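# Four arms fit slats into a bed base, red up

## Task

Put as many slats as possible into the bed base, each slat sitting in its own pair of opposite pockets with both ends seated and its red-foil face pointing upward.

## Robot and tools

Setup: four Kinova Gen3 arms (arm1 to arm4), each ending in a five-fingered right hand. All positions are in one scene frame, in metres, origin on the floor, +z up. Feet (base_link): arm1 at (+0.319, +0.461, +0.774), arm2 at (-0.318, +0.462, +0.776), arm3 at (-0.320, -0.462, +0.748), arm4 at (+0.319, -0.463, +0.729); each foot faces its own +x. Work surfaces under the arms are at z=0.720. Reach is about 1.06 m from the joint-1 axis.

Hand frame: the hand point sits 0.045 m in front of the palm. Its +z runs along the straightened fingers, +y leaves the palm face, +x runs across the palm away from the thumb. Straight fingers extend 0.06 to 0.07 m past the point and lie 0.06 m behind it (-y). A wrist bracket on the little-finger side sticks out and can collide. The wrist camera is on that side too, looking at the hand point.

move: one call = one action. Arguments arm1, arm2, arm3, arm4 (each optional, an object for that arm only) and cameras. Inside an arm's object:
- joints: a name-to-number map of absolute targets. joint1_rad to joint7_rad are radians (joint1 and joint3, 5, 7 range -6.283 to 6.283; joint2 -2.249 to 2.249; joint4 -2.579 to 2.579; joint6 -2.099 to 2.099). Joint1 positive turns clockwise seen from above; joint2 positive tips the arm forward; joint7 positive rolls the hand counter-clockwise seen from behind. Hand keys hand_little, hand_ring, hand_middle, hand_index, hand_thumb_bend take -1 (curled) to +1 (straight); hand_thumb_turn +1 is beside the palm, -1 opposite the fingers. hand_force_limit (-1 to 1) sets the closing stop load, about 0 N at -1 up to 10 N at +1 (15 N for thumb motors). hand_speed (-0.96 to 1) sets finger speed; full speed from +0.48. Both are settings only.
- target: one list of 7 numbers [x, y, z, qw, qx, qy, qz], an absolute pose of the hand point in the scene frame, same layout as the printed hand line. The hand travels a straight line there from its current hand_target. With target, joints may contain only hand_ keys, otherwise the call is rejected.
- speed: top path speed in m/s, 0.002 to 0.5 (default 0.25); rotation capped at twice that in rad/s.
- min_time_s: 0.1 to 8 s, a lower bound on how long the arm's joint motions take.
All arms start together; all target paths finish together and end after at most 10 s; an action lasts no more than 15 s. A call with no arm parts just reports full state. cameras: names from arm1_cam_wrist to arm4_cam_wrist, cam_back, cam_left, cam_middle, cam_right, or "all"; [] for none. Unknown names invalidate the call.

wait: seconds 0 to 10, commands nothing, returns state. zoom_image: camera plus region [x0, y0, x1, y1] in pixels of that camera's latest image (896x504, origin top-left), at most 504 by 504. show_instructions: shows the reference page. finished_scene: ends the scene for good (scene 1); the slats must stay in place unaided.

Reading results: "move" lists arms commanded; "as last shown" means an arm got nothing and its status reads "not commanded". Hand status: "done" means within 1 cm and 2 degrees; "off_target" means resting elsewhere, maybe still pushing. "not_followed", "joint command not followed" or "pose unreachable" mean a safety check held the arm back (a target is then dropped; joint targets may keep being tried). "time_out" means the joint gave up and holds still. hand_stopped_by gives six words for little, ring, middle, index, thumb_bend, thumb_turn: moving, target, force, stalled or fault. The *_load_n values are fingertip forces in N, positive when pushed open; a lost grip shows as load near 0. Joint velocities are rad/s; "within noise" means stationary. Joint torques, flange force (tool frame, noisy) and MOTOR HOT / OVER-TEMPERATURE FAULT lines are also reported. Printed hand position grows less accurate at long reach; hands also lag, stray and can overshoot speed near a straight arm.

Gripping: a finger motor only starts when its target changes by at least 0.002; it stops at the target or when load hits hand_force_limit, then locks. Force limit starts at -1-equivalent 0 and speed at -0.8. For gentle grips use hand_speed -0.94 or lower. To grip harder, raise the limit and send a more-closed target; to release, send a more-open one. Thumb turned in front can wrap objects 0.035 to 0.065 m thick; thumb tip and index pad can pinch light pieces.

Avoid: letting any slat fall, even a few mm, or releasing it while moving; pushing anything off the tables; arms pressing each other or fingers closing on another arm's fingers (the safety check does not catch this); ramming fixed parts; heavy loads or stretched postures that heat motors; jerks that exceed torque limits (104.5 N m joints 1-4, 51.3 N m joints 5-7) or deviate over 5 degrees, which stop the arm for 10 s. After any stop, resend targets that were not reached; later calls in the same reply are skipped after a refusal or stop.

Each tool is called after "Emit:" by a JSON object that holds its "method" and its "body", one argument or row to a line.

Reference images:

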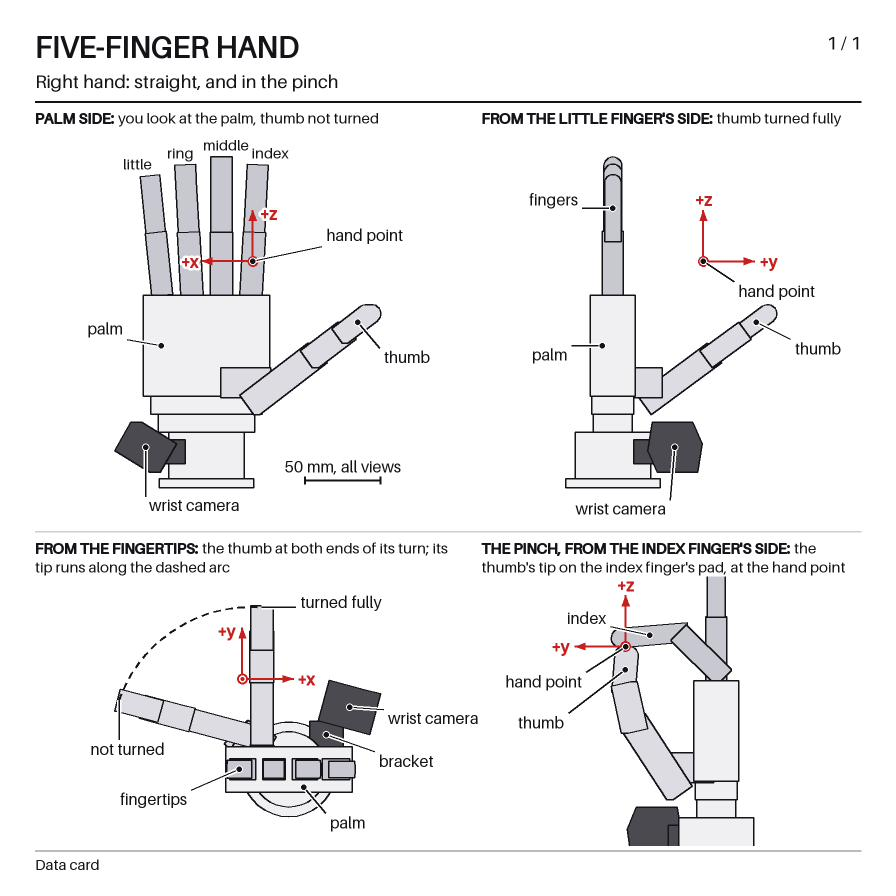

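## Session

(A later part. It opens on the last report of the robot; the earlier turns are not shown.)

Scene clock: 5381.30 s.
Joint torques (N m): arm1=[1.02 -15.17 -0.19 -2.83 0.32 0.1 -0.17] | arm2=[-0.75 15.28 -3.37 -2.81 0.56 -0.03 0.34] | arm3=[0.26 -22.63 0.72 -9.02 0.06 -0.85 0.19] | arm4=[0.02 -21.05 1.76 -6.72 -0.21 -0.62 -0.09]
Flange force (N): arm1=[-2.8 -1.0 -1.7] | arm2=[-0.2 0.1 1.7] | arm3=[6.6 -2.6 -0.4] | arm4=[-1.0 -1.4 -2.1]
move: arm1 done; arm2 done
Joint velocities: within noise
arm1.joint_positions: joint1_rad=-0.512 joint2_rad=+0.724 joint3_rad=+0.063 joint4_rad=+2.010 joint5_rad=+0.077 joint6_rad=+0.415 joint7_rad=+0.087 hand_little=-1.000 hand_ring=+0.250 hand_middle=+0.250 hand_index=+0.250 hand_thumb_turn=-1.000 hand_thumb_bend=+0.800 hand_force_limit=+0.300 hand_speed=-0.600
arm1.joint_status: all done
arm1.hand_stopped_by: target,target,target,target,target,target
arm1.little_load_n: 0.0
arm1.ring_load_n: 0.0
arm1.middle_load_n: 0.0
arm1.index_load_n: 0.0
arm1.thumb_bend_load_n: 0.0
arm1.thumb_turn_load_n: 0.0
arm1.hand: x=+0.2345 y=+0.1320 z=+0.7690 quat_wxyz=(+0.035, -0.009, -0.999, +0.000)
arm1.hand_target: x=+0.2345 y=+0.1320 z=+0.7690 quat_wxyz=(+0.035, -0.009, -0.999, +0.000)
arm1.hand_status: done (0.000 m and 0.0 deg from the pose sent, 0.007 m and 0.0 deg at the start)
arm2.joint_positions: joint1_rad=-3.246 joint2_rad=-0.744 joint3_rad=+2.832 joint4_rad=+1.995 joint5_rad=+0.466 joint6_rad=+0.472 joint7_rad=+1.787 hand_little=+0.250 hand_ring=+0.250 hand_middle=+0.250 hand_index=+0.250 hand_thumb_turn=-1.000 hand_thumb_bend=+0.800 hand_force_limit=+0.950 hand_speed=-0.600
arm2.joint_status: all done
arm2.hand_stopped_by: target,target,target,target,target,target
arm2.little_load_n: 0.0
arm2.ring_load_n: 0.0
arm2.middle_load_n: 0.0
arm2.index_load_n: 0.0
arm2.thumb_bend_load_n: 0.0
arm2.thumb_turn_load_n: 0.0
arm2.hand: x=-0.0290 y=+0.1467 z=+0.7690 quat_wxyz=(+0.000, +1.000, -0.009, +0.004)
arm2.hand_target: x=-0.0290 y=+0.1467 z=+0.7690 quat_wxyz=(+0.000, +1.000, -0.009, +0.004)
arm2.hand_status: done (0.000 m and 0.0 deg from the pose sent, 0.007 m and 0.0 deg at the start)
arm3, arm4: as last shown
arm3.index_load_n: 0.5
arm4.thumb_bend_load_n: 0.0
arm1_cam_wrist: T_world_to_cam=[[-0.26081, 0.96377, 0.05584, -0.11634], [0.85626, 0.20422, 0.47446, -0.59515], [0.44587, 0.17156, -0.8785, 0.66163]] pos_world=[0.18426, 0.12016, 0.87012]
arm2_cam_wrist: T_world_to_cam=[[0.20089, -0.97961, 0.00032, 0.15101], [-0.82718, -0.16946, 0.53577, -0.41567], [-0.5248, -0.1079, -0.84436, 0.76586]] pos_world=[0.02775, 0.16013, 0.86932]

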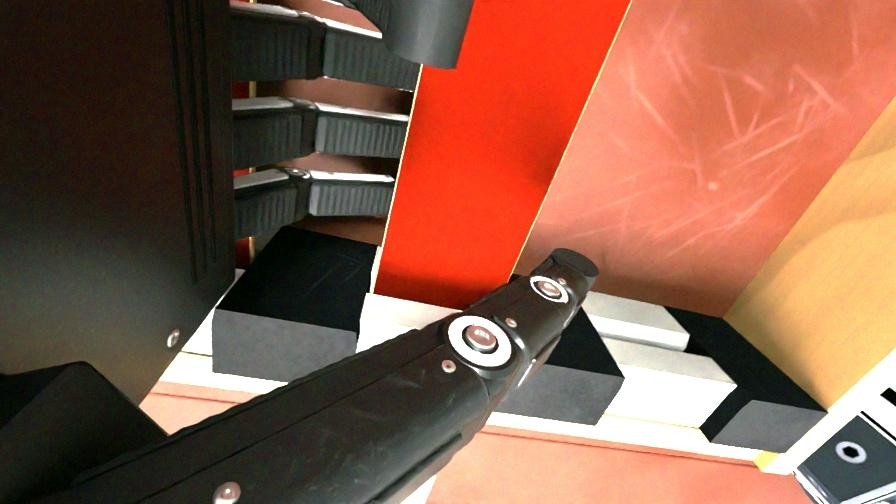

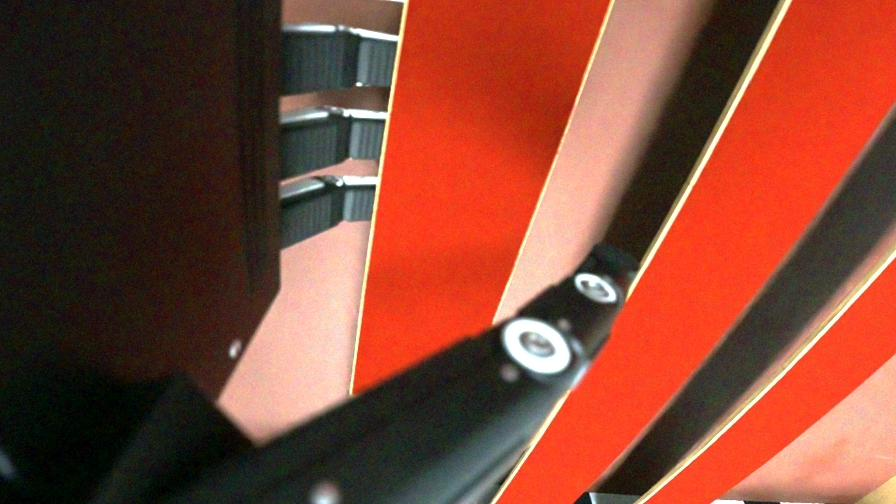

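Emit:
{"method": "move", "body": {
  "arm1": {"target": [0.2345, 0.131, 0.780, -0.0349, 0.00872, 0.99935, 0.0003], "speed": 0.05, "joints": {"hand_index": 0.4, "hand_middle": 0.4, "hand_ring": 0.4}},
  "arm2": {"target": [-0.029, 0.1487, 0.780, 0.00004, 0.99995, -0.00873, 0.00436], "speed": 0.05, "joints": {"hand_index": 0.4, "hand_middle": 0.4, "hand_ring": 0.4, "hand_little": 0.4}}
}}

Emit:
{"method": "move", "body": {
  "arm1": {"target": [0.2345, 0.130, 0.796, -0.0349, 0.00872, 0.99935, 0.0003], "speed": 0.05, "joints": {"hand_index": 0.6, "hand_middle": 0.6, "hand_ring": 0.6}},
  "arm2": {"target": [-0.029, 0.1497, 0.796, 0.00004, 0.99995, -0.00873, 0.00436], "speed": 0.05, "joints": {"hand_index": 0.6, "hand_middle": 0.6, "hand_ring": 0.6, "hand_little": 0.6}}
}}

Emit:
{"method": "move", "body": {
  "arm1": {"target": [0.2345, 0.130, 0.960, 0, 0.00872, 0.99996, 0], "speed": 0.2},
  "arm2": {"target": [-0.029, 0.1537, 0.960, 0, 1, 0, 0], "speed": 0.2},
  "cameras": ["all"]
}}

Scene clock: 5598.87 s.
Joint torques (N m): arm1=[1 -15.02 -0.24 -3.11 0.35 0.12 -0.17] | arm2=[-0.73 15.12 -3.39 -2.92 0.58 -0.01 0.33] | arm3=[0.22 -22.6 0.69 -8.97 0.03 -0.92 0.2] | arm4=[0.03 -21.01 1.79 -6.74 -0.21 -0.62 -0.08]
Flange force (N): arm1=[-2.7 -0.7 -1.7] | arm2=[0.1 0.4 1.7] | arm3=[6.2 -2.4 -0.5] | arm4=[-0.9 -1.4 -2.2]
move: arm1 done; arm2 done
Joint velocities: within noise
arm1.joint_positions: joint1_rad=-0.512 joint2_rad=+0.699 joint3_rad=+0.062 joint4_rad=+2.003 joint5_rad=+0.076 joint6_rad=+0.447 joint7_rad=+0.089 hand_little=-1.000 hand_ring=+0.400 hand_middle=+0.400 hand_index=+0.400 hand_thumb_turn=-1.000 hand_thumb_bend=+0.800 hand_force_limit=+0.300 hand_speed=-0.600
arm1.joint_status: all done
arm1.hand_stopped_by: target,target,target,target,target,target
arm1.little_load_n: 0.0
arm1.ring_load_n: 0.0
arm1.middle_load_n: 0.0
arm1.index_load_n: 0.0
arm1.thumb_bend_load_n: 0.0
arm1.thumb_turn_load_n: 0.0
arm1.hand: x=+0.2345 y=+0.1310 z=+0.7800 quat_wxyz=(+0.035, -0.009, -0.999, +0.000)
arm1.hand_target: x=+0.2345 y=+0.1310 z=+0.7800 quat_wxyz=(+0.035, -0.009, -0.999, +0.000)
arm1.hand_status: done (0.000 m and 0.0 deg from the pose sent, 0.011 m and 0.0 deg at the start)
arm2.joint_positions: joint1_rad=-3.238 joint2_rad=-0.718 joint3_rad=+2.815 joint4_rad=+1.996 joint5_rad=+0.452 joint6_rad=+0.498 joint7_rad=+1.794 hand_little=+0.400 hand_ring=+0.400 hand_middle=+0.400 hand_index=+0.400 hand_thumb_turn=-1.000 hand_thumb_bend=+0.800 hand_force_limit=+0.950 hand_speed=-0.600
arm2.joint_status: all done
arm2.hand_stopped_by: target,target,target,target,target,target
arm2.little_load_n: 0.0
arm2.ring_load_n: 0.5
arm2.middle_load_n: 0.0
arm2.index_load_n: 0.0
arm2.thumb_bend_load_n: -0.5
arm2.thumb_turn_load_n: 0.0
arm2.hand: x=-0.0290 y=+0.1487 z=+0.7800 quat_wxyz=(+0.000, +1.000, -0.009, +0.004)
arm2.hand_target: x=-0.0290 y=+0.1487 z=+0.7800 quat_wxyz=(+0.000, +1.000, -0.009, +0.004)
arm2.hand_status: done (0.000 m and 0.0 deg from the pose sent, 0.011 m and 0.0 deg at the start)
arm3.joint_positions: joint1_rad=+2.552 joint2_rad=+0.900 joint3_rad=+0.000 joint4_rad=+1.300 joint5_rad=+0.000 joint6_rad=+0.600 joint7_rad=-2.045 hand_little=+1.000 hand_ring=+1.000 hand_middle=+1.000 hand_index=+1.000 hand_thumb_turn=+1.000 hand_thumb_bend=+1.000 hand_force_limit=+0.000 hand_speed=-0.800
arm3.joint_status: not commanded
arm3.hand_stopped_by: target,target,target,target,target,target
arm3.little_load_n: 0.0
arm3.ring_load_n: 0.0
arm3.middle_load_n: 0.0
arm3.index_load_n: 0.0
arm3.thumb_bend_load_n: 0.0
arm3.thumb_turn_load_n: 0.0
arm3.hand: x=-0.3049 y=-1.2053 z=+0.8219 quat_wxyz=(-0.142, -0.841, -0.514, +0.090)
arm3.hand_target: x=-0.3049 y=-1.2053 z=+0.8219 quat_wxyz=(-0.142, -0.841, -0.514, +0.090)
arm3.hand_status: not commanded
arm4.joint_positions: joint1_rad=+3.778 joint2_rad=+0.900 joint3_rad=+0.000 joint4_rad=+1.300 joint5_rad=+0.000 joint6_rad=+0.600 joint7_rad=-1.821 hand_little=+1.000 hand_ring=+1.000 hand_middle=+1.000 hand_index=+1.000 hand_thumb_turn=+1.000 hand_thumb_bend=+1.000 hand_force_limit=+0.000 hand_speed=-0.800
arm4.joint_status: not commanded
arm4.hand_stopped_by: target,target,target,target,target,target
arm4.little_load_n: 0.0
arm4.ring_load_n: 0.0
arm4.middle_load_n: 0.0
arm4.index_load_n: 0.0
arm4.thumb_bend_load_n: 0.0
arm4.thumb_turn_load_n: 0.0
arm4.hand: x=+0.3472 y=-1.1959 z=+0.8062 quat_wxyz=(-0.132, -0.777, -0.606, +0.111)
arm4.hand_target: x=+0.3472 y=-1.1959 z=+0.8062 quat_wxyz=(-0.132, -0.777, -0.606, +0.111)
arm4.hand_status: not commanded
pictures: none

Scene clock: 5599.83 s.
Joint torques (N m): arm1=[0.98 -14.85 -0.25 -3.44 0.34 0.08 -0.17] | arm2=[-0.7 14.82 -3.48 -3.24 0.57 -0.02 0.32] | arm3=[0.3 -22.55 0.65 -9.01 0.04 -0.88 0.22] | arm4=[0.06 -21.05 1.78 -6.76 -0.22 -0.62 -0.11]
Flange force (N): arm1=[-2.5 -0.8 -1.8] | arm2=[0.2 0.4 1.6] | arm3=[6.7 -2.4 -0.6] | arm4=[-0.8 -1.4 -2.2]
move: arm1 done; arm2 done
Joint velocities: within noise
arm1.joint_positions: joint1_rad=-0.512 joint2_rad=+0.663 joint3_rad=+0.061 joint4_rad=+1.993 joint5_rad=+0.074 joint6_rad=+0.493 joint7_rad=+0.093 hand_little=-1.000 hand_ring=+0.600 hand_middle=+0.600 hand_index=+0.600 hand_thumb_turn=-1.000 hand_thumb_bend=+0.800 hand_force_limit=+0.300 hand_speed=-0.600
arm1.joint_status: all done
arm1.hand_stopped_by: target,target,target,target,target,target
arm1.little_load_n: 0.0
arm1.ring_load_n: 0.0
arm1.middle_load_n: 0.0
arm1.index_load_n: 0.0
arm1.thumb_bend_load_n: 0.0
arm1.thumb_turn_load_n: 0.0
arm1.hand: x=+0.2345 y=+0.1300 z=+0.7960 quat_wxyz=(+0.035, -0.009, -0.999, +0.000)
arm1.hand_target: x=+0.2345 y=+0.1300 z=+0.7960 quat_wxyz=(+0.035, -0.009, -0.999, +0.000)
arm1.hand_status: done (0.000 m and 0.0 deg from the pose sent, 0.016 m and 0.0 deg at the start)
arm2.joint_positions: joint1_rad=-3.222 joint2_rad=-0.683 joint3_rad=+2.790 joint4_rad=+1.992 joint5_rad=+0.432 joint6_rad=+0.539 joint7_rad=+1.810 hand_little=+0.600 hand_ring=+0.600 hand_middle=+0.600 hand_index=+0.600 hand_thumb_turn=-1.000 hand_thumb_bend=+0.800 hand_force_limit=+0.950 hand_speed=-0.600
arm2.joint_status: all done
arm2.hand_stopped_by: target,target,target,target,target,target
arm2.little_load_n: 0.0
arm2.ring_load_n: 0.0
arm2.middle_load_n: 0.0
arm2.index_load_n: 0.0
arm2.thumb_bend_load_n: 0.0
arm2.thumb_turn_load_n: 0.0
arm2.hand: x=-0.0290 y=+0.1497 z=+0.7960 quat_wxyz=(+0.000, +1.000, -0.009, +0.004)
arm2.hand_target: x=-0.0290 y=+0.1497 z=+0.7960 quat_wxyz=(+0.000, +1.000, -0.009, +0.004)
arm2.hand_status: done (0.000 m and 0.0 deg from the pose sent, 0.016 m and 0.0 deg at the start)
arm3, arm4: as last shown
pictures: none

Scene clock: 5601.23 s.
Joint torques (N m): arm1=[0.99 -13.02 -0.7 -6.29 0.25 0.11 -0.17] | arm2=[-0.7 12.33 -3.43 -5.98 0.59 0 0.31] | arm3=[0.28 -22.49 0.69 -9.08 -0.01 -0.9 0.18] | arm4=[0.03 -21.04 1.78 -6.78 -0.23 -0.62 -0.08]
Flange force (N): arm1=[-1.3 -0.9 -1.5] | arm2=[0.0 1.7 -0.8] | arm3=[6.9 -2.7 -0.8] | arm4=[-0.7 -1.4 -2.2]
move: arm1 done; arm2 done
Joint velocities: within noise
arm1.joint_positions: joint1_rad=-0.430 joint2_rad=+0.371 joint3_rad=+0.018 joint4_rad=+1.790 joint5_rad=-0.002 joint6_rad=+0.996 joint7_rad=+0.210 hand_little=-1.000 hand_ring=+0.600 hand_middle=+0.600 hand_index=+0.600 hand_thumb_turn=-1.000 hand_thumb_bend=+0.800 hand_force_limit=+0.300 hand_speed=-0.600
arm1.joint_status: not commanded
arm1.hand_stopped_by: target,target,target,target,target,target
arm1.little_load_n: 0.0
arm1.ring_load_n: 0.0
arm1.middle_load_n: 0.0
arm1.index_load_n: 0.0
arm1.thumb_bend_load_n: 0.0
arm1.thumb_turn_load_n: 0.0
arm1.hand: x=+0.2345 y=+0.1300 z=+0.9600 quat_wxyz=(+0.000, -0.009, -1.000, +0.000)
arm1.hand_target: x=+0.2345 y=+0.1300 z=+0.9600 quat_wxyz=(+0.000, -0.009, -1.000, +0.000)
arm1.hand_status: done (0.000 m and 0.0 deg from the pose sent, 0.164 m and 4.0 deg at the start)
arm2.joint_positions: joint1_rad=-3.105 joint2_rad=-0.381 joint3_rad=+2.633 joint4_rad=+1.819 joint5_rad=+0.218 joint6_rad=+1.005 joint7_rad=+2.001 hand_little=+0.600 hand_ring=+0.600 hand_middle=+0.600 hand_index=+0.600 hand_thumb_turn=-1.000 hand_thumb_bend=+0.800 hand_force_limit=+0.950 hand_speed=-0.600
arm2.joint_status: not commanded
arm2.hand_stopped_by: target,target,target,target,target,target
arm2.little_load_n: 0.0
arm2.ring_load_n: 0.0
arm2.middle_load_n: 0.0
arm2.index_load_n: 0.0
arm2.thumb_bend_load_n: 0.0
arm2.thumb_turn_load_n: 0.0
arm2.hand: x=-0.0290 y=+0.1537 z=+0.9600 quat_wxyz=(+0.000, +1.000, +0.000, +0.000)
arm2.hand_target: x=-0.0290 y=+0.1537 z=+0.9600 quat_wxyz=(+0.000, +1.000, +0.000, +0.000)
arm2.hand_status: done (0.000 m and 0.0 deg from the pose sent, 0.164 m and 1.1 deg at the start)
arm3, arm4: as last shown
arm3.thumb_bend_load_n: -0.5
arm4.little_load_n: 0.5
pictures: arm1_cam_wrist, arm2_cam_wrist, arm3_cam_wrist, arm4_cam_wrist, cam_back, cam_left, cam_middle, cam_right
arm1_cam_wrist: T_world_to_cam=[[-0.26397, 0.96385, 0.03632, -0.10556], [0.82111, 0.20481, 0.53276, -0.7332], [0.50606, 0.17045, -0.84549, 0.78407]] pos_world=[0.17738, 0.11826, 1.05737]
arm2_cam_wrist: T_world_to_cam=[[0.21791, -0.97597, -0.00165, 0.15965], [-0.81939, -0.18387, 0.54296, -0.52132], [-0.53021, -0.11697, -0.83976, 0.92468]] pos_world=[0.02833, 0.16811, 1.05983]
arm3_cam_wrist: T_world_to_cam=[[0.98051, -0.18835, 0.05596, 0.02411], [-0.16189, -0.61299, 0.77333, -1.42568], [-0.11136, -0.76731, -0.63153, -0.32406]] pos_world=[-0.29052, -1.11804, 0.89652]
arm4_cam_wrist: T_world_to_cam=[[0.99673, 0.07501, -0.03017, -0.23347], [0.07187, -0.65115, 0.75554, -1.40604], [0.03703, -0.75523, -0.65441, -0.27347]] pos_world=[0.34389, -1.10457, 0.87632]

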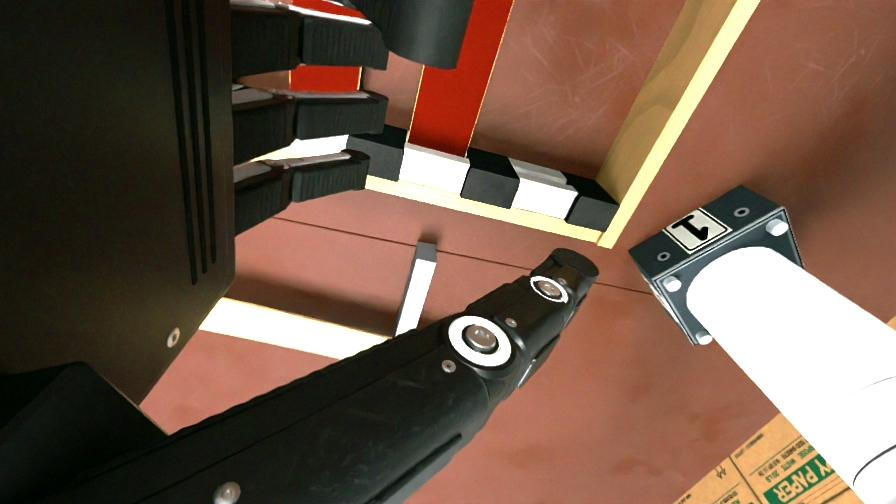

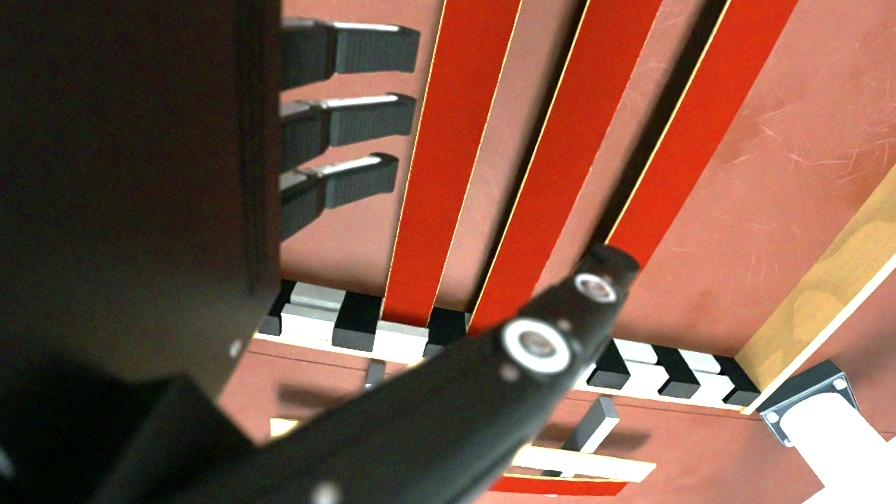

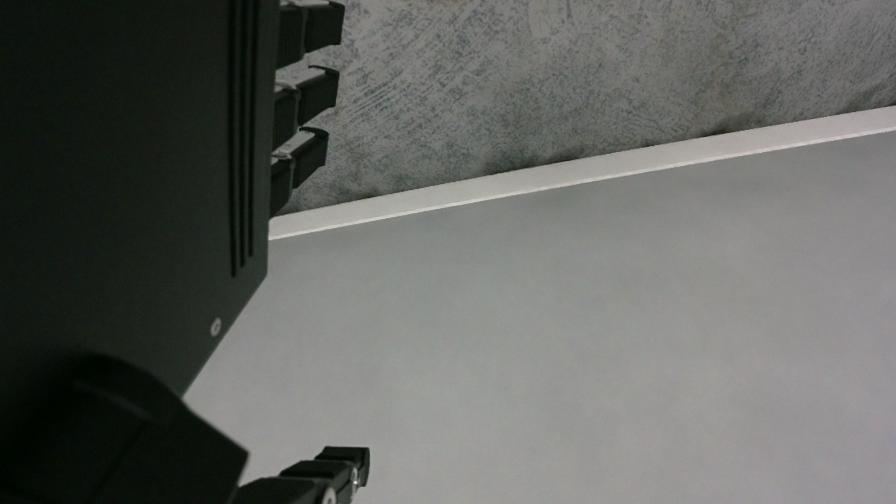

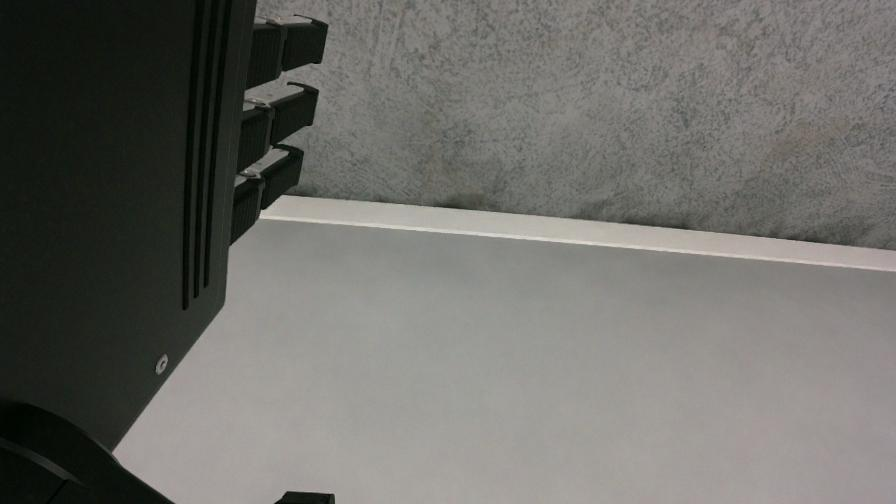

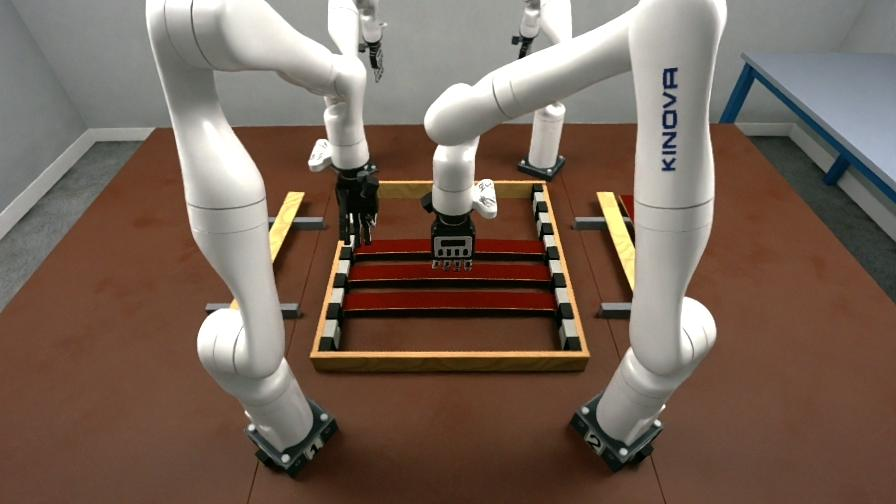

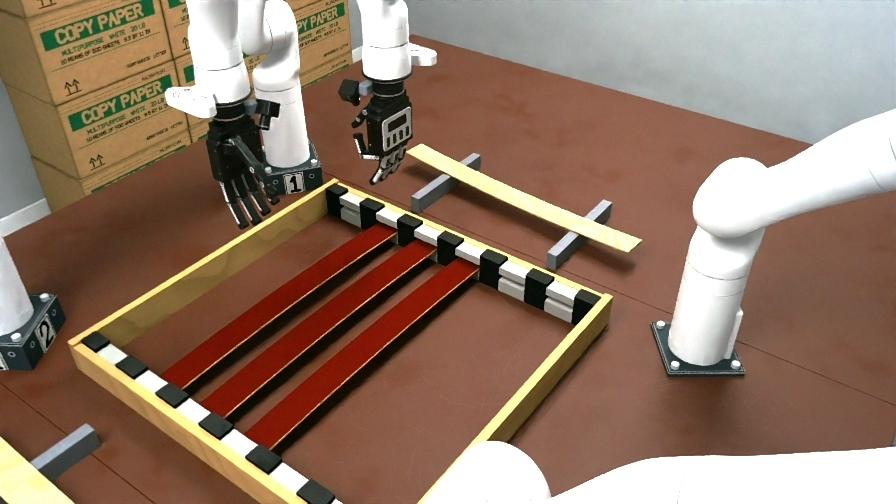

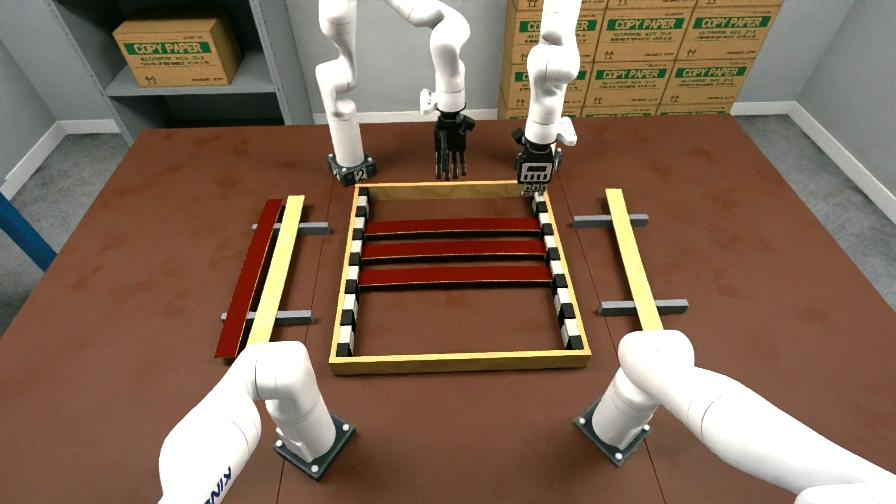

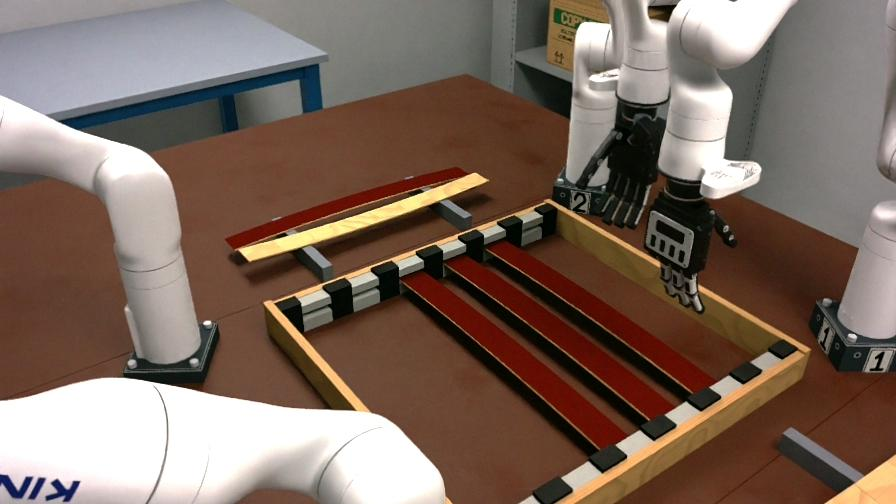

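Emit:
{"method": "zoom_image", "body": {
  "camera": "cam_middle",
  "region": [205, 185, 335, 365]
}}

Emit:
{"method": "zoom_image", "body": {
  "camera": "cam_right",
  "region": [220, 150, 500, 290]
}}

Scaled by 2.800 from the camera's image (finer frame: 1280x720).

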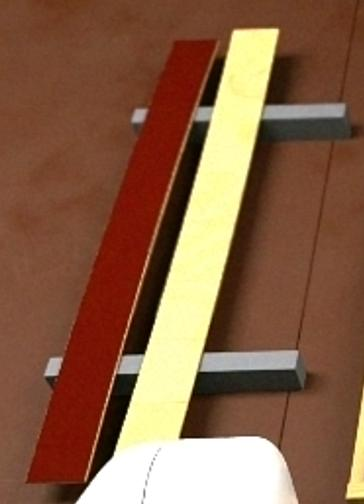

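Scaled by 1.800 from the camera's image (finer frame: 1280x720).

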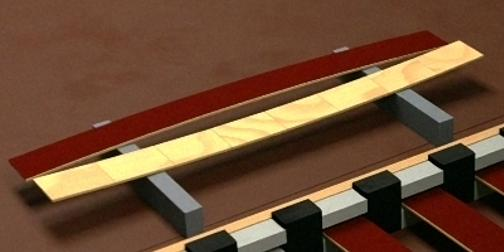

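Emit:
{"method": "move", "body": {
  "arm1": {"joints": {"joint1_rad": -1.86}},
  "arm2": {"target": [-0.25, 0.10, 0.98, 0, 0.9239, -0.3827, 0], "speed": 0.3},
  "arm3": {"joints": {"joint2_rad": -0.2, "joint4_rad": 2.0, "joint6_rad": 1.34, "hand_thumb_turn": -1.0, "hand_index": 0.6, "hand_middle": 0.6, "hand_ring": 0.6, "hand_little": 0.6, "hand_thumb_bend": 0.8}}
}}

Emit:
{"method": "move", "body": {
  "arm2": {"target": [-0.460, -0.012, 0.93, 0, 0.7071, -0.7071, 0], "speed": 0.3},
  "arm3": {"joints": {"joint1_rad": 0.253, "joint7_rad": 0.843}},
  "cameras": ["arm2_cam_wrist", "cam_middle", "cam_back", "cam_right"]
}}

Scene clock: 5697.47 s.
Joint torques (N m): arm1=[1.22 -13.08 -0.54 -6.23 0.29 0.14 -0.16] | arm2=[-0.73 10.84 -2.53 -6.17 0.59 0.01 0.33] | arm3=[0.17 -4.39 0.34 -9.6 0.04 -0.07 0.19] | arm4=[0.05 -21.03 1.78 -6.75 -0.21 -0.6 -0.11]
Flange force (N): arm1=[-1.2 -0.9 -1.5] | arm2=[-0.2 2.1 -1.2] | arm3=[3.5 0.6 5.2] | arm4=[-0.8 -1.4 -2.2]
move: arm1 done; arm2 done; arm3 done
Joint velocities: within noise
arm1.joint_positions: joint1_rad=-1.860 joint2_rad=+0.371 joint3_rad=+0.018 joint4_rad=+1.790 joint5_rad=-0.002 joint6_rad=+0.996 joint7_rad=+0.210 hand_little=-1.000 hand_ring=+0.600 hand_middle=+0.600 hand_index=+0.600 hand_thumb_turn=-1.000 hand_thumb_bend=+0.800 hand_force_limit=+0.300 hand_speed=-0.600
arm1.joint_status: all done
arm1.hand_stopped_by: target,target,target,target,target,target
arm1.little_load_n: 0.0
arm1.ring_load_n: 0.0
arm1.middle_load_n: 0.0
arm1.index_load_n: 0.0
arm1.thumb_bend_load_n: 0.0
arm1.thumb_turn_load_n: 0.0
arm1.hand: x=+0.6369 y=+0.3335 z=+0.9572 quat_wxyz=(+0.010, +0.649, -0.761, +0.001)
arm1.hand_target: x=+0.6369 y=+0.3335 z=+0.9572 quat_wxyz=(+0.010, +0.649, -0.761, +0.001)
arm1.hand_status: not commanded
arm2.joint_positions: joint1_rad=-2.746 joint2_rad=-0.247 joint3_rad=+2.895 joint4_rad=+1.897 joint5_rad=+0.078 joint6_rad=+1.011 joint7_rad=+1.890 hand_little=+0.600 hand_ring=+0.600 hand_middle=+0.600 hand_index=+0.600 hand_thumb_turn=-1.000 hand_thumb_bend=+0.800 hand_force_limit=+0.950 hand_speed=-0.600
arm2.joint_status: not commanded
arm2.hand_stopped_by: target,target,target,target,target,target
arm2.little_load_n: 0.0
arm2.ring_load_n: 0.0
arm2.middle_load_n: 0.0
arm2.index_load_n: 0.0
arm2.thumb_bend_load_n: 0.0
arm2.thumb_turn_load_n: 0.0
arm2.hand: x=-0.2500 y=+0.1000 z=+0.9800 quat_wxyz=(+0.000, +0.924, -0.383, +0.000)
arm2.hand_target: x=-0.2500 y=+0.1000 z=+0.9800 quat_wxyz=(+0.000, +0.924, -0.383, +0.000)
arm2.hand_status: done (0.000 m and 0.0 deg from the pose sent, 0.228 m and 45.0 deg at the start)
arm3.joint_positions: joint1_rad=+2.552 joint2_rad=-0.200 joint3_rad=+0.000 joint4_rad=+2.000 joint5_rad=+0.000 joint6_rad=+1.340 joint7_rad=-2.045 hand_little=+0.600 hand_ring=+0.600 hand_middle=+0.600 hand_index=+0.600 hand_thumb_turn=-1.000 hand_thumb_bend=+0.800 hand_force_limit=+0.000 hand_speed=-0.800
arm3.joint_status: all done
arm3.hand_stopped_by: target,target,target,target,target,target
arm3.little_load_n: 0.0
arm3.ring_load_n: 0.0
arm3.middle_load_n: 0.0
arm3.index_load_n: 0.5
arm3.thumb_bend_load_n: 0.0
arm3.thumb_turn_load_n: 0.0
arm3.hand: x=-0.3035 y=-0.7407 z=+1.0510 quat_wxyz=(+0.002, -0.853, -0.521, +0.002)
arm3.hand_target: x=-0.3035 y=-0.7407 z=+1.0510 quat_wxyz=(+0.002, -0.853, -0.521, +0.002)
arm3.hand_status: not commanded
arm4: as last shown
arm4.little_load_n: 0.0
pictures: none

Scene clock: 5701.13 s.
Joint torques (N m): arm1=[1.25 -13.06 -0.56 -6.17 0.27 0.16 -0.17] | arm2=[-0.82 17.13 -1.95 -6.29 0.57 0.02 0.32] | arm3=[0.17 -4.17 0.27 -9.43 0 -0.02 0.2] | arm4=[0.06 -21.04 1.8 -6.72 -0.23 -0.62 -0.1]
Flange force (N): arm1=[-1.2 -1.0 -1.6] | arm2=[1.3 1.0 -1.1] | arm3=[-3.5 0.2 4.7] | arm4=[-1.0 -1.4 -2.1]
move: arm2 done; arm3 done
Joint velocities: within noise
arm1, arm4: as last shown
arm2.joint_positions: joint1_rad=-2.419 joint2_rad=-0.604 joint3_rad=+3.153 joint4_rad=+1.488 joint5_rad=+0.002 joint6_rad=+1.052 joint7_rad=+1.722 hand_little=+0.600 hand_ring=+0.600 hand_middle=+0.600 hand_index=+0.600 hand_thumb_turn=-1.000 hand_thumb_bend=+0.800 hand_force_limit=+0.950 hand_speed=-0.600
arm2.joint_status: not commanded
arm2.hand_stopped_by: target,target,target,target,target,target
arm2.little_load_n: 0.0
arm2.ring_load_n: 0.0
arm2.middle_load_n: 0.0
arm2.index_load_n: 0.0
arm2.thumb_bend_load_n: 0.0
arm2.thumb_turn_load_n: 0.0
arm2.hand: x=-0.4600 y=-0.0120 z=+0.9300 quat_wxyz=(+0.000, +0.707, -0.707, +0.000)
arm2.hand_target: x=-0.4600 y=-0.0120 z=+0.9300 quat_wxyz=(+0.000, +0.707, -0.707, +0.000)
arm2.hand_status: done (0.000 m and 0.0 deg from the pose sent, 0.243 m and 45.0 deg at the start)
arm3.joint_positions: joint1_rad=+0.253 joint2_rad=-0.200 joint3_rad=+0.000 joint4_rad=+2.000 joint5_rad=+0.000 joint6_rad=+1.340 joint7_rad=+0.843 hand_little=+0.600 hand_ring=+0.600 hand_middle=+0.600 hand_index=+0.600 hand_thumb_turn=-1.000 hand_thumb_bend=+0.800 hand_force_limit=+0.000 hand_speed=-0.800
arm3.joint_status: all done
arm3.hand_stopped_by: target,target,target,target,target,target
arm3.little_load_n: 0.0
arm3.ring_load_n: 0.0
arm3.middle_load_n: 0.0
arm3.index_load_n: 0.0
arm3.thumb_bend_load_n: 0.0
arm3.thumb_turn_load_n: 0.0
arm3.hand: x=-0.1660 y=-0.3929 z=+1.0512 quat_wxyz=(-0.002, +1.000, +0.000, -0.002)
arm3.hand_target: x=-0.1660 y=-0.3929 z=+1.0512 quat_wxyz=(-0.002, +1.000, +0.000, -0.002)
arm3.hand_status: not commanded
pictures: arm2_cam_wrist, cam_back, cam_middle, cam_right
arm2_cam_wrist: T_world_to_cam=[[-0.97597, -0.21791, -0.00165, -0.44829], [-0.18387, 0.81941, 0.54291, -0.58423], [-0.11696, 0.53017, -0.83979, 0.84948]] pos_world=[-0.44559, -0.06933, 1.02983]

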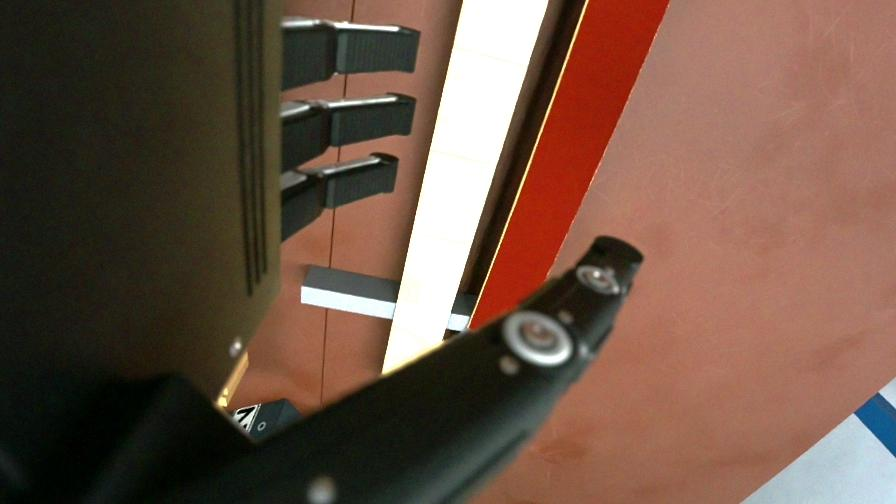

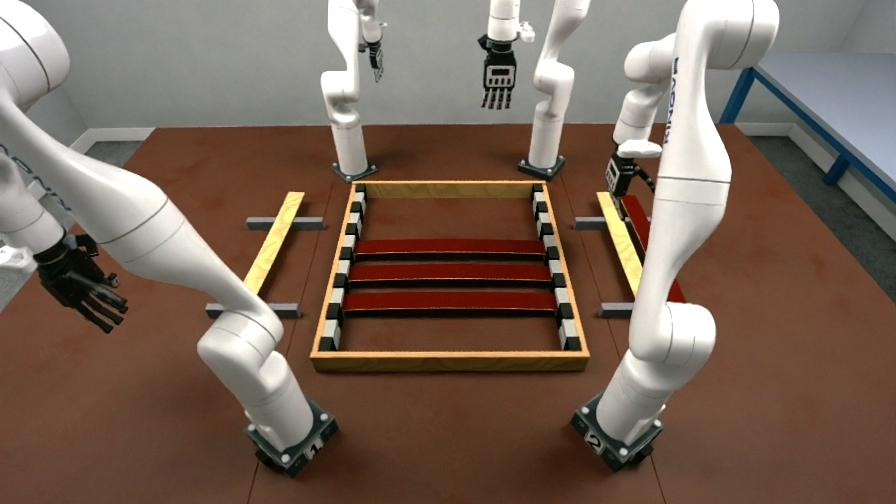

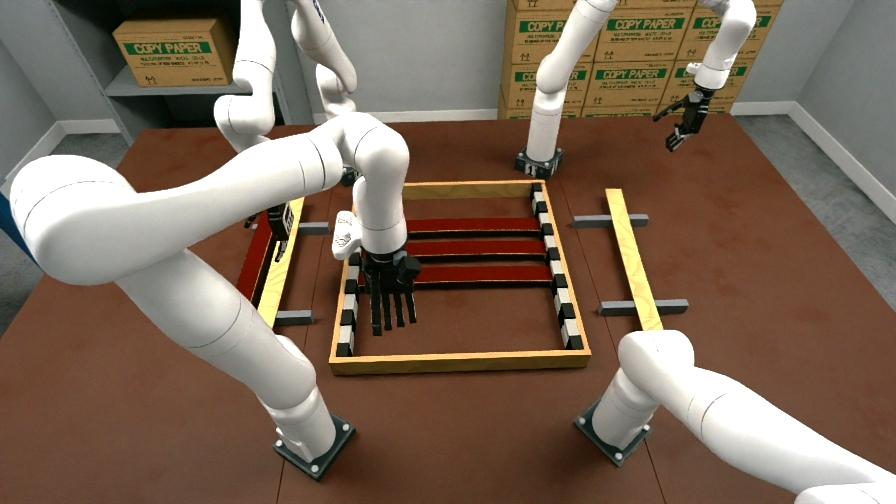

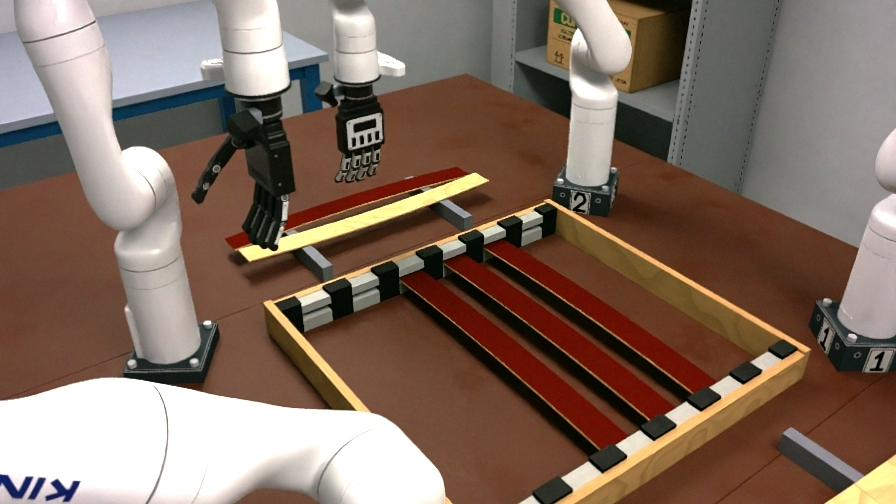

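Emit:
{"method": "move", "body": {
  "arm2": {"target": [-0.466, -0.012, 0.815, 0, 0.7071, -0.7071, 0], "speed": 0.15},
  "cameras": ["arm2_cam_wrist"]
}}

Scene clock: 5732.63 s.
Joint torques (N m): arm1=[1.25 -13.07 -0.54 -6.21 0.3 0.14 -0.19] | arm2=[-0.83 18.17 -1.86 -4.92 0.59 0.03 0.32] | arm3=[0.11 -4.18 0.11 -9.41 0 0.03 0.17] | arm4=[0.06 -21.05 1.81 -6.75 -0.22 -0.66 -0.11]
Flange force (N): arm1=[-1.2 -1.0 -1.6] | arm2=[1.4 0.6 -0.9] | arm3=[-3.1 0.6 4.9] | arm4=[-1.0 -1.4 -2.2]
move: arm2 done
Joint velocities: within noise
arm1, arm3, arm4: as last shown
arm2.joint_positions: joint1_rad=-2.404 joint2_rad=-0.773 joint3_rad=+3.152 joint4_rad=+1.600 joint5_rad=+0.001 joint6_rad=+0.770 joint7_rad=+1.734 hand_little=+0.600 hand_ring=+0.600 hand_middle=+0.600 hand_index=+0.600 hand_thumb_turn=-1.000 hand_thumb_bend=+0.800 hand_force_limit=+0.950 hand_speed=-0.600
arm2.joint_status: not commanded
arm2.hand_stopped_by: target,target,target,target,target,target
arm2.little_load_n: 0.0
arm2.ring_load_n: 0.0
arm2.middle_load_n: 0.0
arm2.index_load_n: 0.0
arm2.thumb_bend_load_n: 0.0
arm2.thumb_turn_load_n: 0.0
arm2.hand: x=-0.4660 y=-0.0120 z=+0.8150 quat_wxyz=(+0.000, +0.707, -0.707, +0.000)
arm2.hand_target: x=-0.4660 y=-0.0120 z=+0.8150 quat_wxyz=(+0.000, +0.707, -0.707, +0.000)
arm2.hand_status: done (0.000 m and 0.0 deg from the pose sent, 0.115 m and 0.0 deg at the start)
arm4.little_load_n: -0.5
arm4.thumb_bend_load_n: -0.5
arm2_cam_wrist: T_world_to_cam=[[-0.97596, -0.21793, -0.00166, -0.45432], [-0.18389, 0.81938, 0.54296, -0.52294], [-0.11697, 0.53021, -0.83976, 0.75217]] pos_world=[-0.45159, -0.06933, 0.91483]

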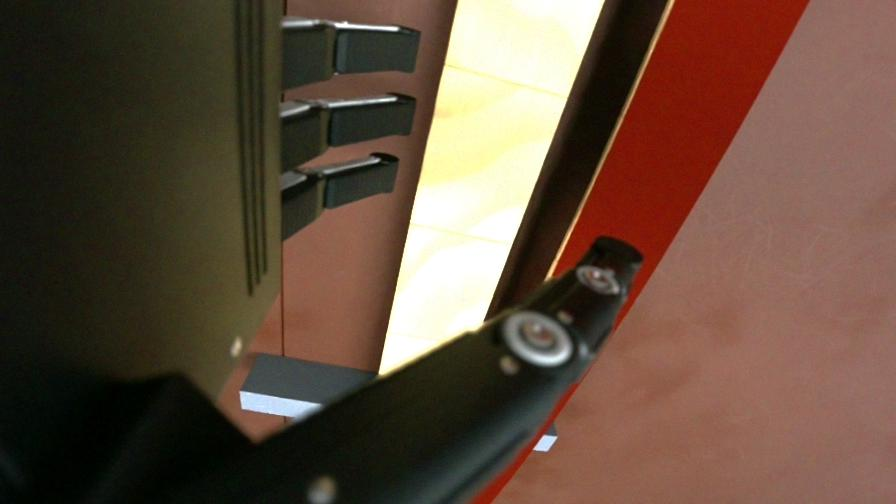

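Emit:
{"method": "move", "body": {
  "arm2": {"target": [-0.469, -0.012, 0.790, 0, 0.7071, -0.7071, 0], "speed": 0.08, "joints": {"hand_thumb_bend": 0.6}}
}}

Emit:
{"method": "move", "body": {
  "arm2": {"target": [-0.469, -0.012, 0.777, 0, 0.7071, -0.7071, 0], "speed": 0.04, "joints": {"hand_index": 0.4, "hand_middle": 0.4, "hand_ring": 0.4, "hand_little": 0.4}}
}}

Emit:
{"method": "move", "body": {
  "arm2": {"target": [-0.469, -0.012, 0.7665, 0, 0.7071, -0.7071, 0], "speed": 0.04, "joints": {"hand_index": 0.25, "hand_middle": 0.25, "hand_ring": 0.25, "hand_little": 0.25}}
}}

Emit:
{"method": "move", "body": {
  "arm2": {"target": [-0.469, -0.012, 0.761, 0, 0.7071, -0.7071, 0], "speed": 0.04, "joints": {"hand_index": 0.12, "hand_middle": 0.12, "hand_ring": 0.12, "hand_little": 0.12}}
}}

Emit:
{"method": "move", "body": {
  "arm2": {"joints": {"hand_index": 0.0, "hand_middle": 0.0, "hand_ring": 0.0, "hand_little": 0.0, "hand_thumb_bend": 0.3}},
  "cameras": ["arm2_cam_wrist", "cam_right"]
}}

Scene clock: 5777.17 s.
Joint torques (N m): arm1=[1.23 -13.09 -0.53 -6.2 0.28 0.16 -0.18] | arm2=[-0.79 18.47 -1.81 -4.62 0.59 0.03 0.32] | arm3=[0.25 -4.22 0.17 -9.43 -0.03 -0.01 0.22] | arm4=[0.04 -21.02 1.78 -6.77 -0.22 -0.65 -0.08]
Flange force (N): arm1=[-1.2 -1.0 -1.5] | arm2=[1.5 0.5 -0.7] | arm3=[-3.3 0.2 4.8] | arm4=[-0.9 -1.4 -2.3]
move: arm2 done
Joint velocities: within noise
arm1, arm3, arm4: as last shown
arm1.ring_load_n: 0.5
arm2.joint_positions: joint1_rad=-2.397 joint2_rad=-0.818 joint3_rad=+3.151 joint4_rad=+1.610 joint5_rad=+0.002 joint6_rad=+0.715 joint7_rad=+1.739 hand_little=+0.600 hand_ring=+0.600 hand_middle=+0.600 hand_index=+0.600 hand_thumb_turn=-1.000 hand_thumb_bend=+0.600 hand_force_limit=+0.950 hand_speed=-0.600
arm2.joint_status: all done
arm2.hand_stopped_by: target,target,target,target,target,target
arm2.little_load_n: 0.0
arm2.ring_load_n: 0.0
arm2.middle_load_n: 0.0
arm2.index_load_n: 0.0
arm2.thumb_bend_load_n: 0.0
arm2.thumb_turn_load_n: 0.0
arm2.hand: x=-0.4690 y=-0.0120 z=+0.7900 quat_wxyz=(+0.000, +0.707, -0.707, +0.000)
arm2.hand_target: x=-0.4690 y=-0.0120 z=+0.7900 quat_wxyz=(+0.000, +0.707, -0.707, +0.000)
arm2.hand_status: done (0.000 m and 0.0 deg from the pose sent, 0.025 m and 0.0 deg at the start)
arm3.index_load_n: 0.5
arm3.thumb_turn_load_n: 0.5
arm4.little_load_n: 0.0
arm4.thumb_bend_load_n: 0.0
pictures: none

Scene clock: 5778.13 s.
Joint torques (N m): arm1=[1.24 -13.09 -0.57 -6.24 0.29 0.14 -0.17] | arm2=[-0.8 18.59 -1.84 -4.43 0.58 0.03 0.34] | arm3=[0.09 -4.21 0.18 -9.47 -0.01 0.05 0.16] | arm4=[0.06 -21.03 1.81 -6.76 -0.23 -0.63 -0.1]
Flange force (N): arm1=[-1.2 -0.9 -1.5] | arm2=[1.6 0.5 -0.7] | arm3=[-3.2 0.5 5.1] | arm4=[-0.8 -1.4 -2.2]
move: arm2 done
Joint velocities: within noise
arm1, arm3, arm4: as last shown
arm1.ring_load_n: 0.0
arm2.joint_positions: joint1_rad=-2.397 joint2_rad=-0.841 joint3_rad=+3.151 joint4_rad=+1.614 joint5_rad=+0.002 joint6_rad=+0.687 joint7_rad=+1.739 hand_little=+0.400 hand_ring=+0.400 hand_middle=+0.400 hand_index=+0.400 hand_thumb_turn=-1.000 hand_thumb_bend=+0.600 hand_force_limit=+0.950 hand_speed=-0.600
arm2.joint_status: all done
arm2.hand_stopped_by: target,target,target,target,target,target
arm2.little_load_n: 0.0
arm2.ring_load_n: 0.0
arm2.middle_load_n: 0.0
arm2.index_load_n: 0.5
arm2.thumb_bend_load_n: -0.5
arm2.thumb_turn_load_n: 0.0
arm2.hand: x=-0.4690 y=-0.0120 z=+0.7770 quat_wxyz=(+0.000, +0.707, -0.707, +0.000)
arm2.hand_target: x=-0.4690 y=-0.0120 z=+0.7770 quat_wxyz=(+0.000, +0.707, -0.707, +0.000)
arm2.hand_status: done (0.000 m and 0.0 deg from the pose sent, 0.013 m and 0.0 deg at the start)
arm3.index_load_n: 0.0
arm3.thumb_turn_load_n: 0.0
pictures: none

Scene clock: 5779.10 s.
Joint torques (N m): arm1=[1.23 -13.07 -0.48 -6.26 0.27 0.15 -0.17] | arm2=[-0.81 18.66 -1.81 -4.29 0.58 0.02 0.34] | arm3=[0.09 -4.15 0.23 -9.43 -0.03 0.06 0.22] | arm4=[0.05 -21.05 1.77 -6.74 -0.23 -0.64 -0.11]
Flange force (N): arm1=[-1.3 -0.8 -1.5] | arm2=[1.6 0.4 -0.7] | arm3=[-3.5 0.3 5.0] | arm4=[-1.0 -1.4 -2.2]
move: arm2 done
Joint velocities: within noise
arm1, arm3: as last shown
arm2.joint_positions: joint1_rad=-2.397 joint2_rad=-0.861 joint3_rad=+3.150 joint4_rad=+1.617 joint5_rad=+0.002 joint6_rad=+0.665 joint7_rad=+1.739 hand_little=+0.250 hand_ring=+0.250 hand_middle=+0.250 hand_index=+0.250 hand_thumb_turn=-1.000 hand_thumb_bend=+0.600 hand_force_limit=+0.950 hand_speed=-0.600
arm2.joint_status: all done
arm2.hand_stopped_by: target,target,target,target,target,target
arm2.little_load_n: 0.0
arm2.ring_load_n: 0.0
arm2.middle_load_n: 0.0
arm2.index_load_n: 0.0
arm2.thumb_bend_load_n: 0.5
arm2.thumb_turn_load_n: 0.0
arm2.hand: x=-0.4690 y=-0.0120 z=+0.7665 quat_wxyz=(+0.000, +0.707, -0.707, +0.000)
arm2.hand_target: x=-0.4690 y=-0.0120 z=+0.7665 quat_wxyz=(+0.000, +0.707, -0.707, +0.000)
arm2.hand_status: done (0.000 m and 0.0 deg from the pose sent, 0.011 m and 0.0 deg at the start)
arm4.joint_positions: joint1_rad=+3.778 joint2_rad=+0.900 joint3_rad=+0.000 joint4_rad=+1.300 joint5_rad=+0.000 joint6_rad=+0.600 joint7_rad=-1.821 hand_little=+1.000 hand_ring=+1.000 hand_middle=+1.000 hand_index=+1.000 hand_thumb_turn=+1.000 hand_thumb_bend=+1.000 hand_force_limit=+0.000 hand_speed=-0.800
arm4.joint_status: not commanded
arm4.hand_stopped_by: target,target,target,target,target,target
arm4.little_load_n: 0.0
arm4.ring_load_n: 0.0
arm4.middle_load_n: 0.0
arm4.index_load_n: 0.0
arm4.thumb_bend_load_n: 0.0
arm4.thumb_turn_load_n: 0.0
arm4.hand: x=+0.3472 y=-1.1959 z=+0.8062 quat_wxyz=(-0.132, -0.777, -0.606, +0.111)
arm4.hand_target: x=+0.3472 y=-1.1959 z=+0.8062 quat_wxyz=(-0.132, -0.777, -0.606, +0.111)
arm4.hand_status: not commanded
pictures: none

Scene clock: 5780.07 s.
Joint torques (N m): arm1=[1.24 -13.06 -0.57 -6.27 0.3 0.12 -0.19] | arm2=[-0.81 18.7 -1.83 -4.24 0.57 0 0.34] | arm3=[0.16 -4.24 0.13 -9.51 -0.05 0.01 0.18] | arm4=[0.02 -21.03 1.76 -6.73 -0.21 -0.63 -0.1]
Flange force (N): arm1=[-1.2 -0.8 -1.6] | arm2=[1.5 0.4 -0.8] | arm3=[-3.2 0.5 5.1] | arm4=[-1.0 -1.4 -2.2]
move: arm2 done
Joint velocities: within noise
arm1, arm3, arm4: as last shown
arm2.joint_positions: joint1_rad=-2.397 joint2_rad=-0.871 joint3_rad=+3.150 joint4_rad=+1.618 joint5_rad=+0.002 joint6_rad=+0.654 joint7_rad=+1.739 hand_little=+0.120 hand_ring=+0.120 hand_middle=+0.120 hand_index=+0.120 hand_thumb_turn=-1.000 hand_thumb_bend=+0.600 hand_force_limit=+0.950 hand_speed=-0.600
arm2.joint_status: all done
arm2.hand_stopped_by: target,target,target,target,target,target
arm2.little_load_n: 0.0
arm2.ring_load_n: 0.5
arm2.middle_load_n: 0.0
arm2.index_load_n: 0.0
arm2.thumb_bend_load_n: 0.0
arm2.thumb_turn_load_n: 0.0
arm2.hand: x=-0.4690 y=-0.0120 z=+0.7610 quat_wxyz=(+0.000, +0.707, -0.707, +0.000)
arm2.hand_target: x=-0.4690 y=-0.0120 z=+0.7610 quat_wxyz=(+0.000, +0.707, -0.707, +0.000)
arm2.hand_status: done (0.000 m and 0.0 deg from the pose sent, 0.006 m and 0.0 deg at the start)
pictures: none

Scene clock: 5781.07 s.
Joint torques (N m): arm1=[1.25 -13.06 -0.55 -6.23 0.28 0.15 -0.16] | arm2=[-0.84 18.72 -1.8 -4.27 0.59 0.01 0.32] | arm3=[0.18 -4.13 0.19 -9.44 0.01 0.03 0.15] | arm4=[0.02 -21.01 1.79 -6.76 -0.21 -0.63 -0.1]
Flange force (N): arm1=[-1.3 -0.9 -1.6] | arm2=[1.4 0.5 -0.7] | arm3=[-3.3 0.5 4.9] | arm4=[-0.8 -1.5 -2.3]
move: arm2 done
Joint velocities: within noise
arm1, arm3, arm4: as last shown
arm2.joint_positions: joint1_rad=-2.397 joint2_rad=-0.871 joint3_rad=+3.150 joint4_rad=+1.618 joint5_rad=+0.002 joint6_rad=+0.654 joint7_rad=+1.739 hand_little=+0.000 hand_ring=+0.000 hand_middle=+0.000 hand_index=+0.000 hand_thumb_turn=-1.000 hand_thumb_bend=+0.300 hand_force_limit=+0.950 hand_speed=-0.600
arm2.joint_status: all done
arm2.hand_stopped_by: target,target,target,target,target,target
arm2.little_load_n: 0.0
arm2.ring_load_n: 0.0
arm2.middle_load_n: 0.0
arm2.index_load_n: 0.5
arm2.thumb_bend_load_n: 0.0
arm2.thumb_turn_load_n: 0.0
arm2.hand: x=-0.4690 y=-0.0120 z=+0.7610 quat_wxyz=(+0.000, +0.707, -0.707, +0.000)
arm2.hand_target: x=-0.4690 y=-0.0120 z=+0.7610 quat_wxyz=(+0.000, +0.707, -0.707, +0.000)
arm2.hand_status: not commanded
arm3.middle_load_n: 0.5
arm2_cam_wrist: T_world_to_cam=[[-0.97596, -0.21796, -0.00156, -0.45742], [-0.18386, 0.81938, 0.54297, -0.49418], [-0.11707, 0.5302, -0.83975, 0.70642]] pos_world=[-0.45459, -0.06933, 0.86083]

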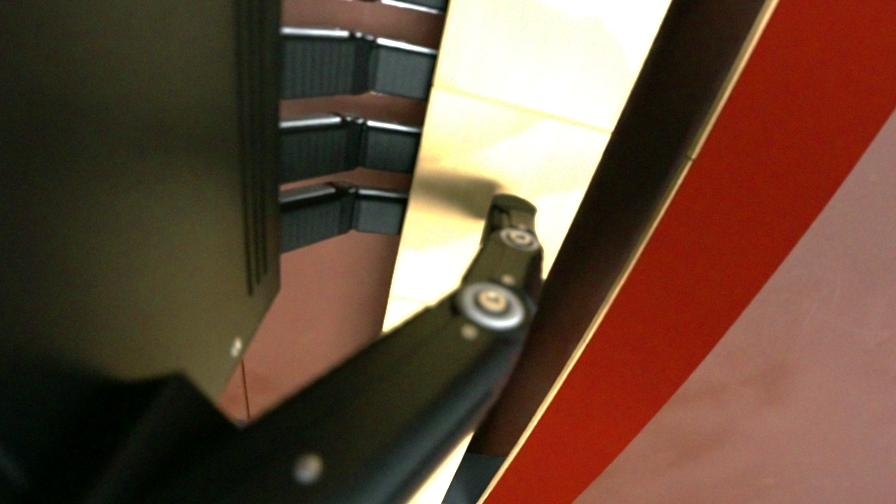

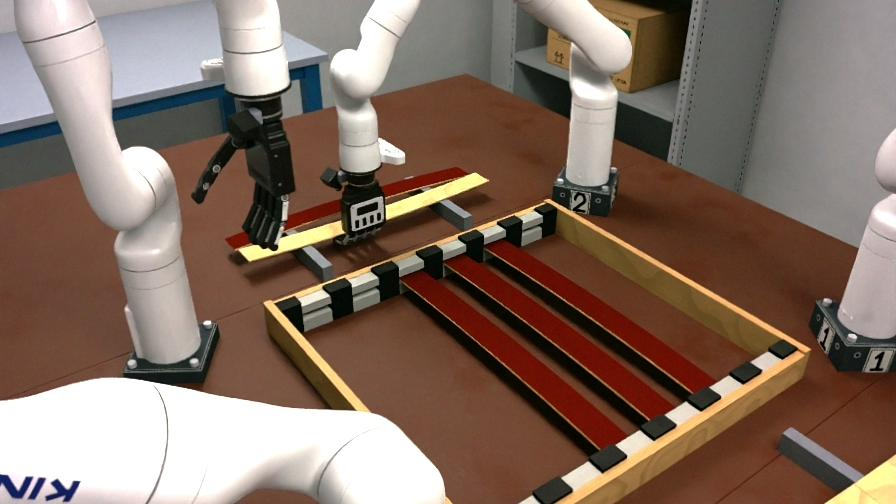

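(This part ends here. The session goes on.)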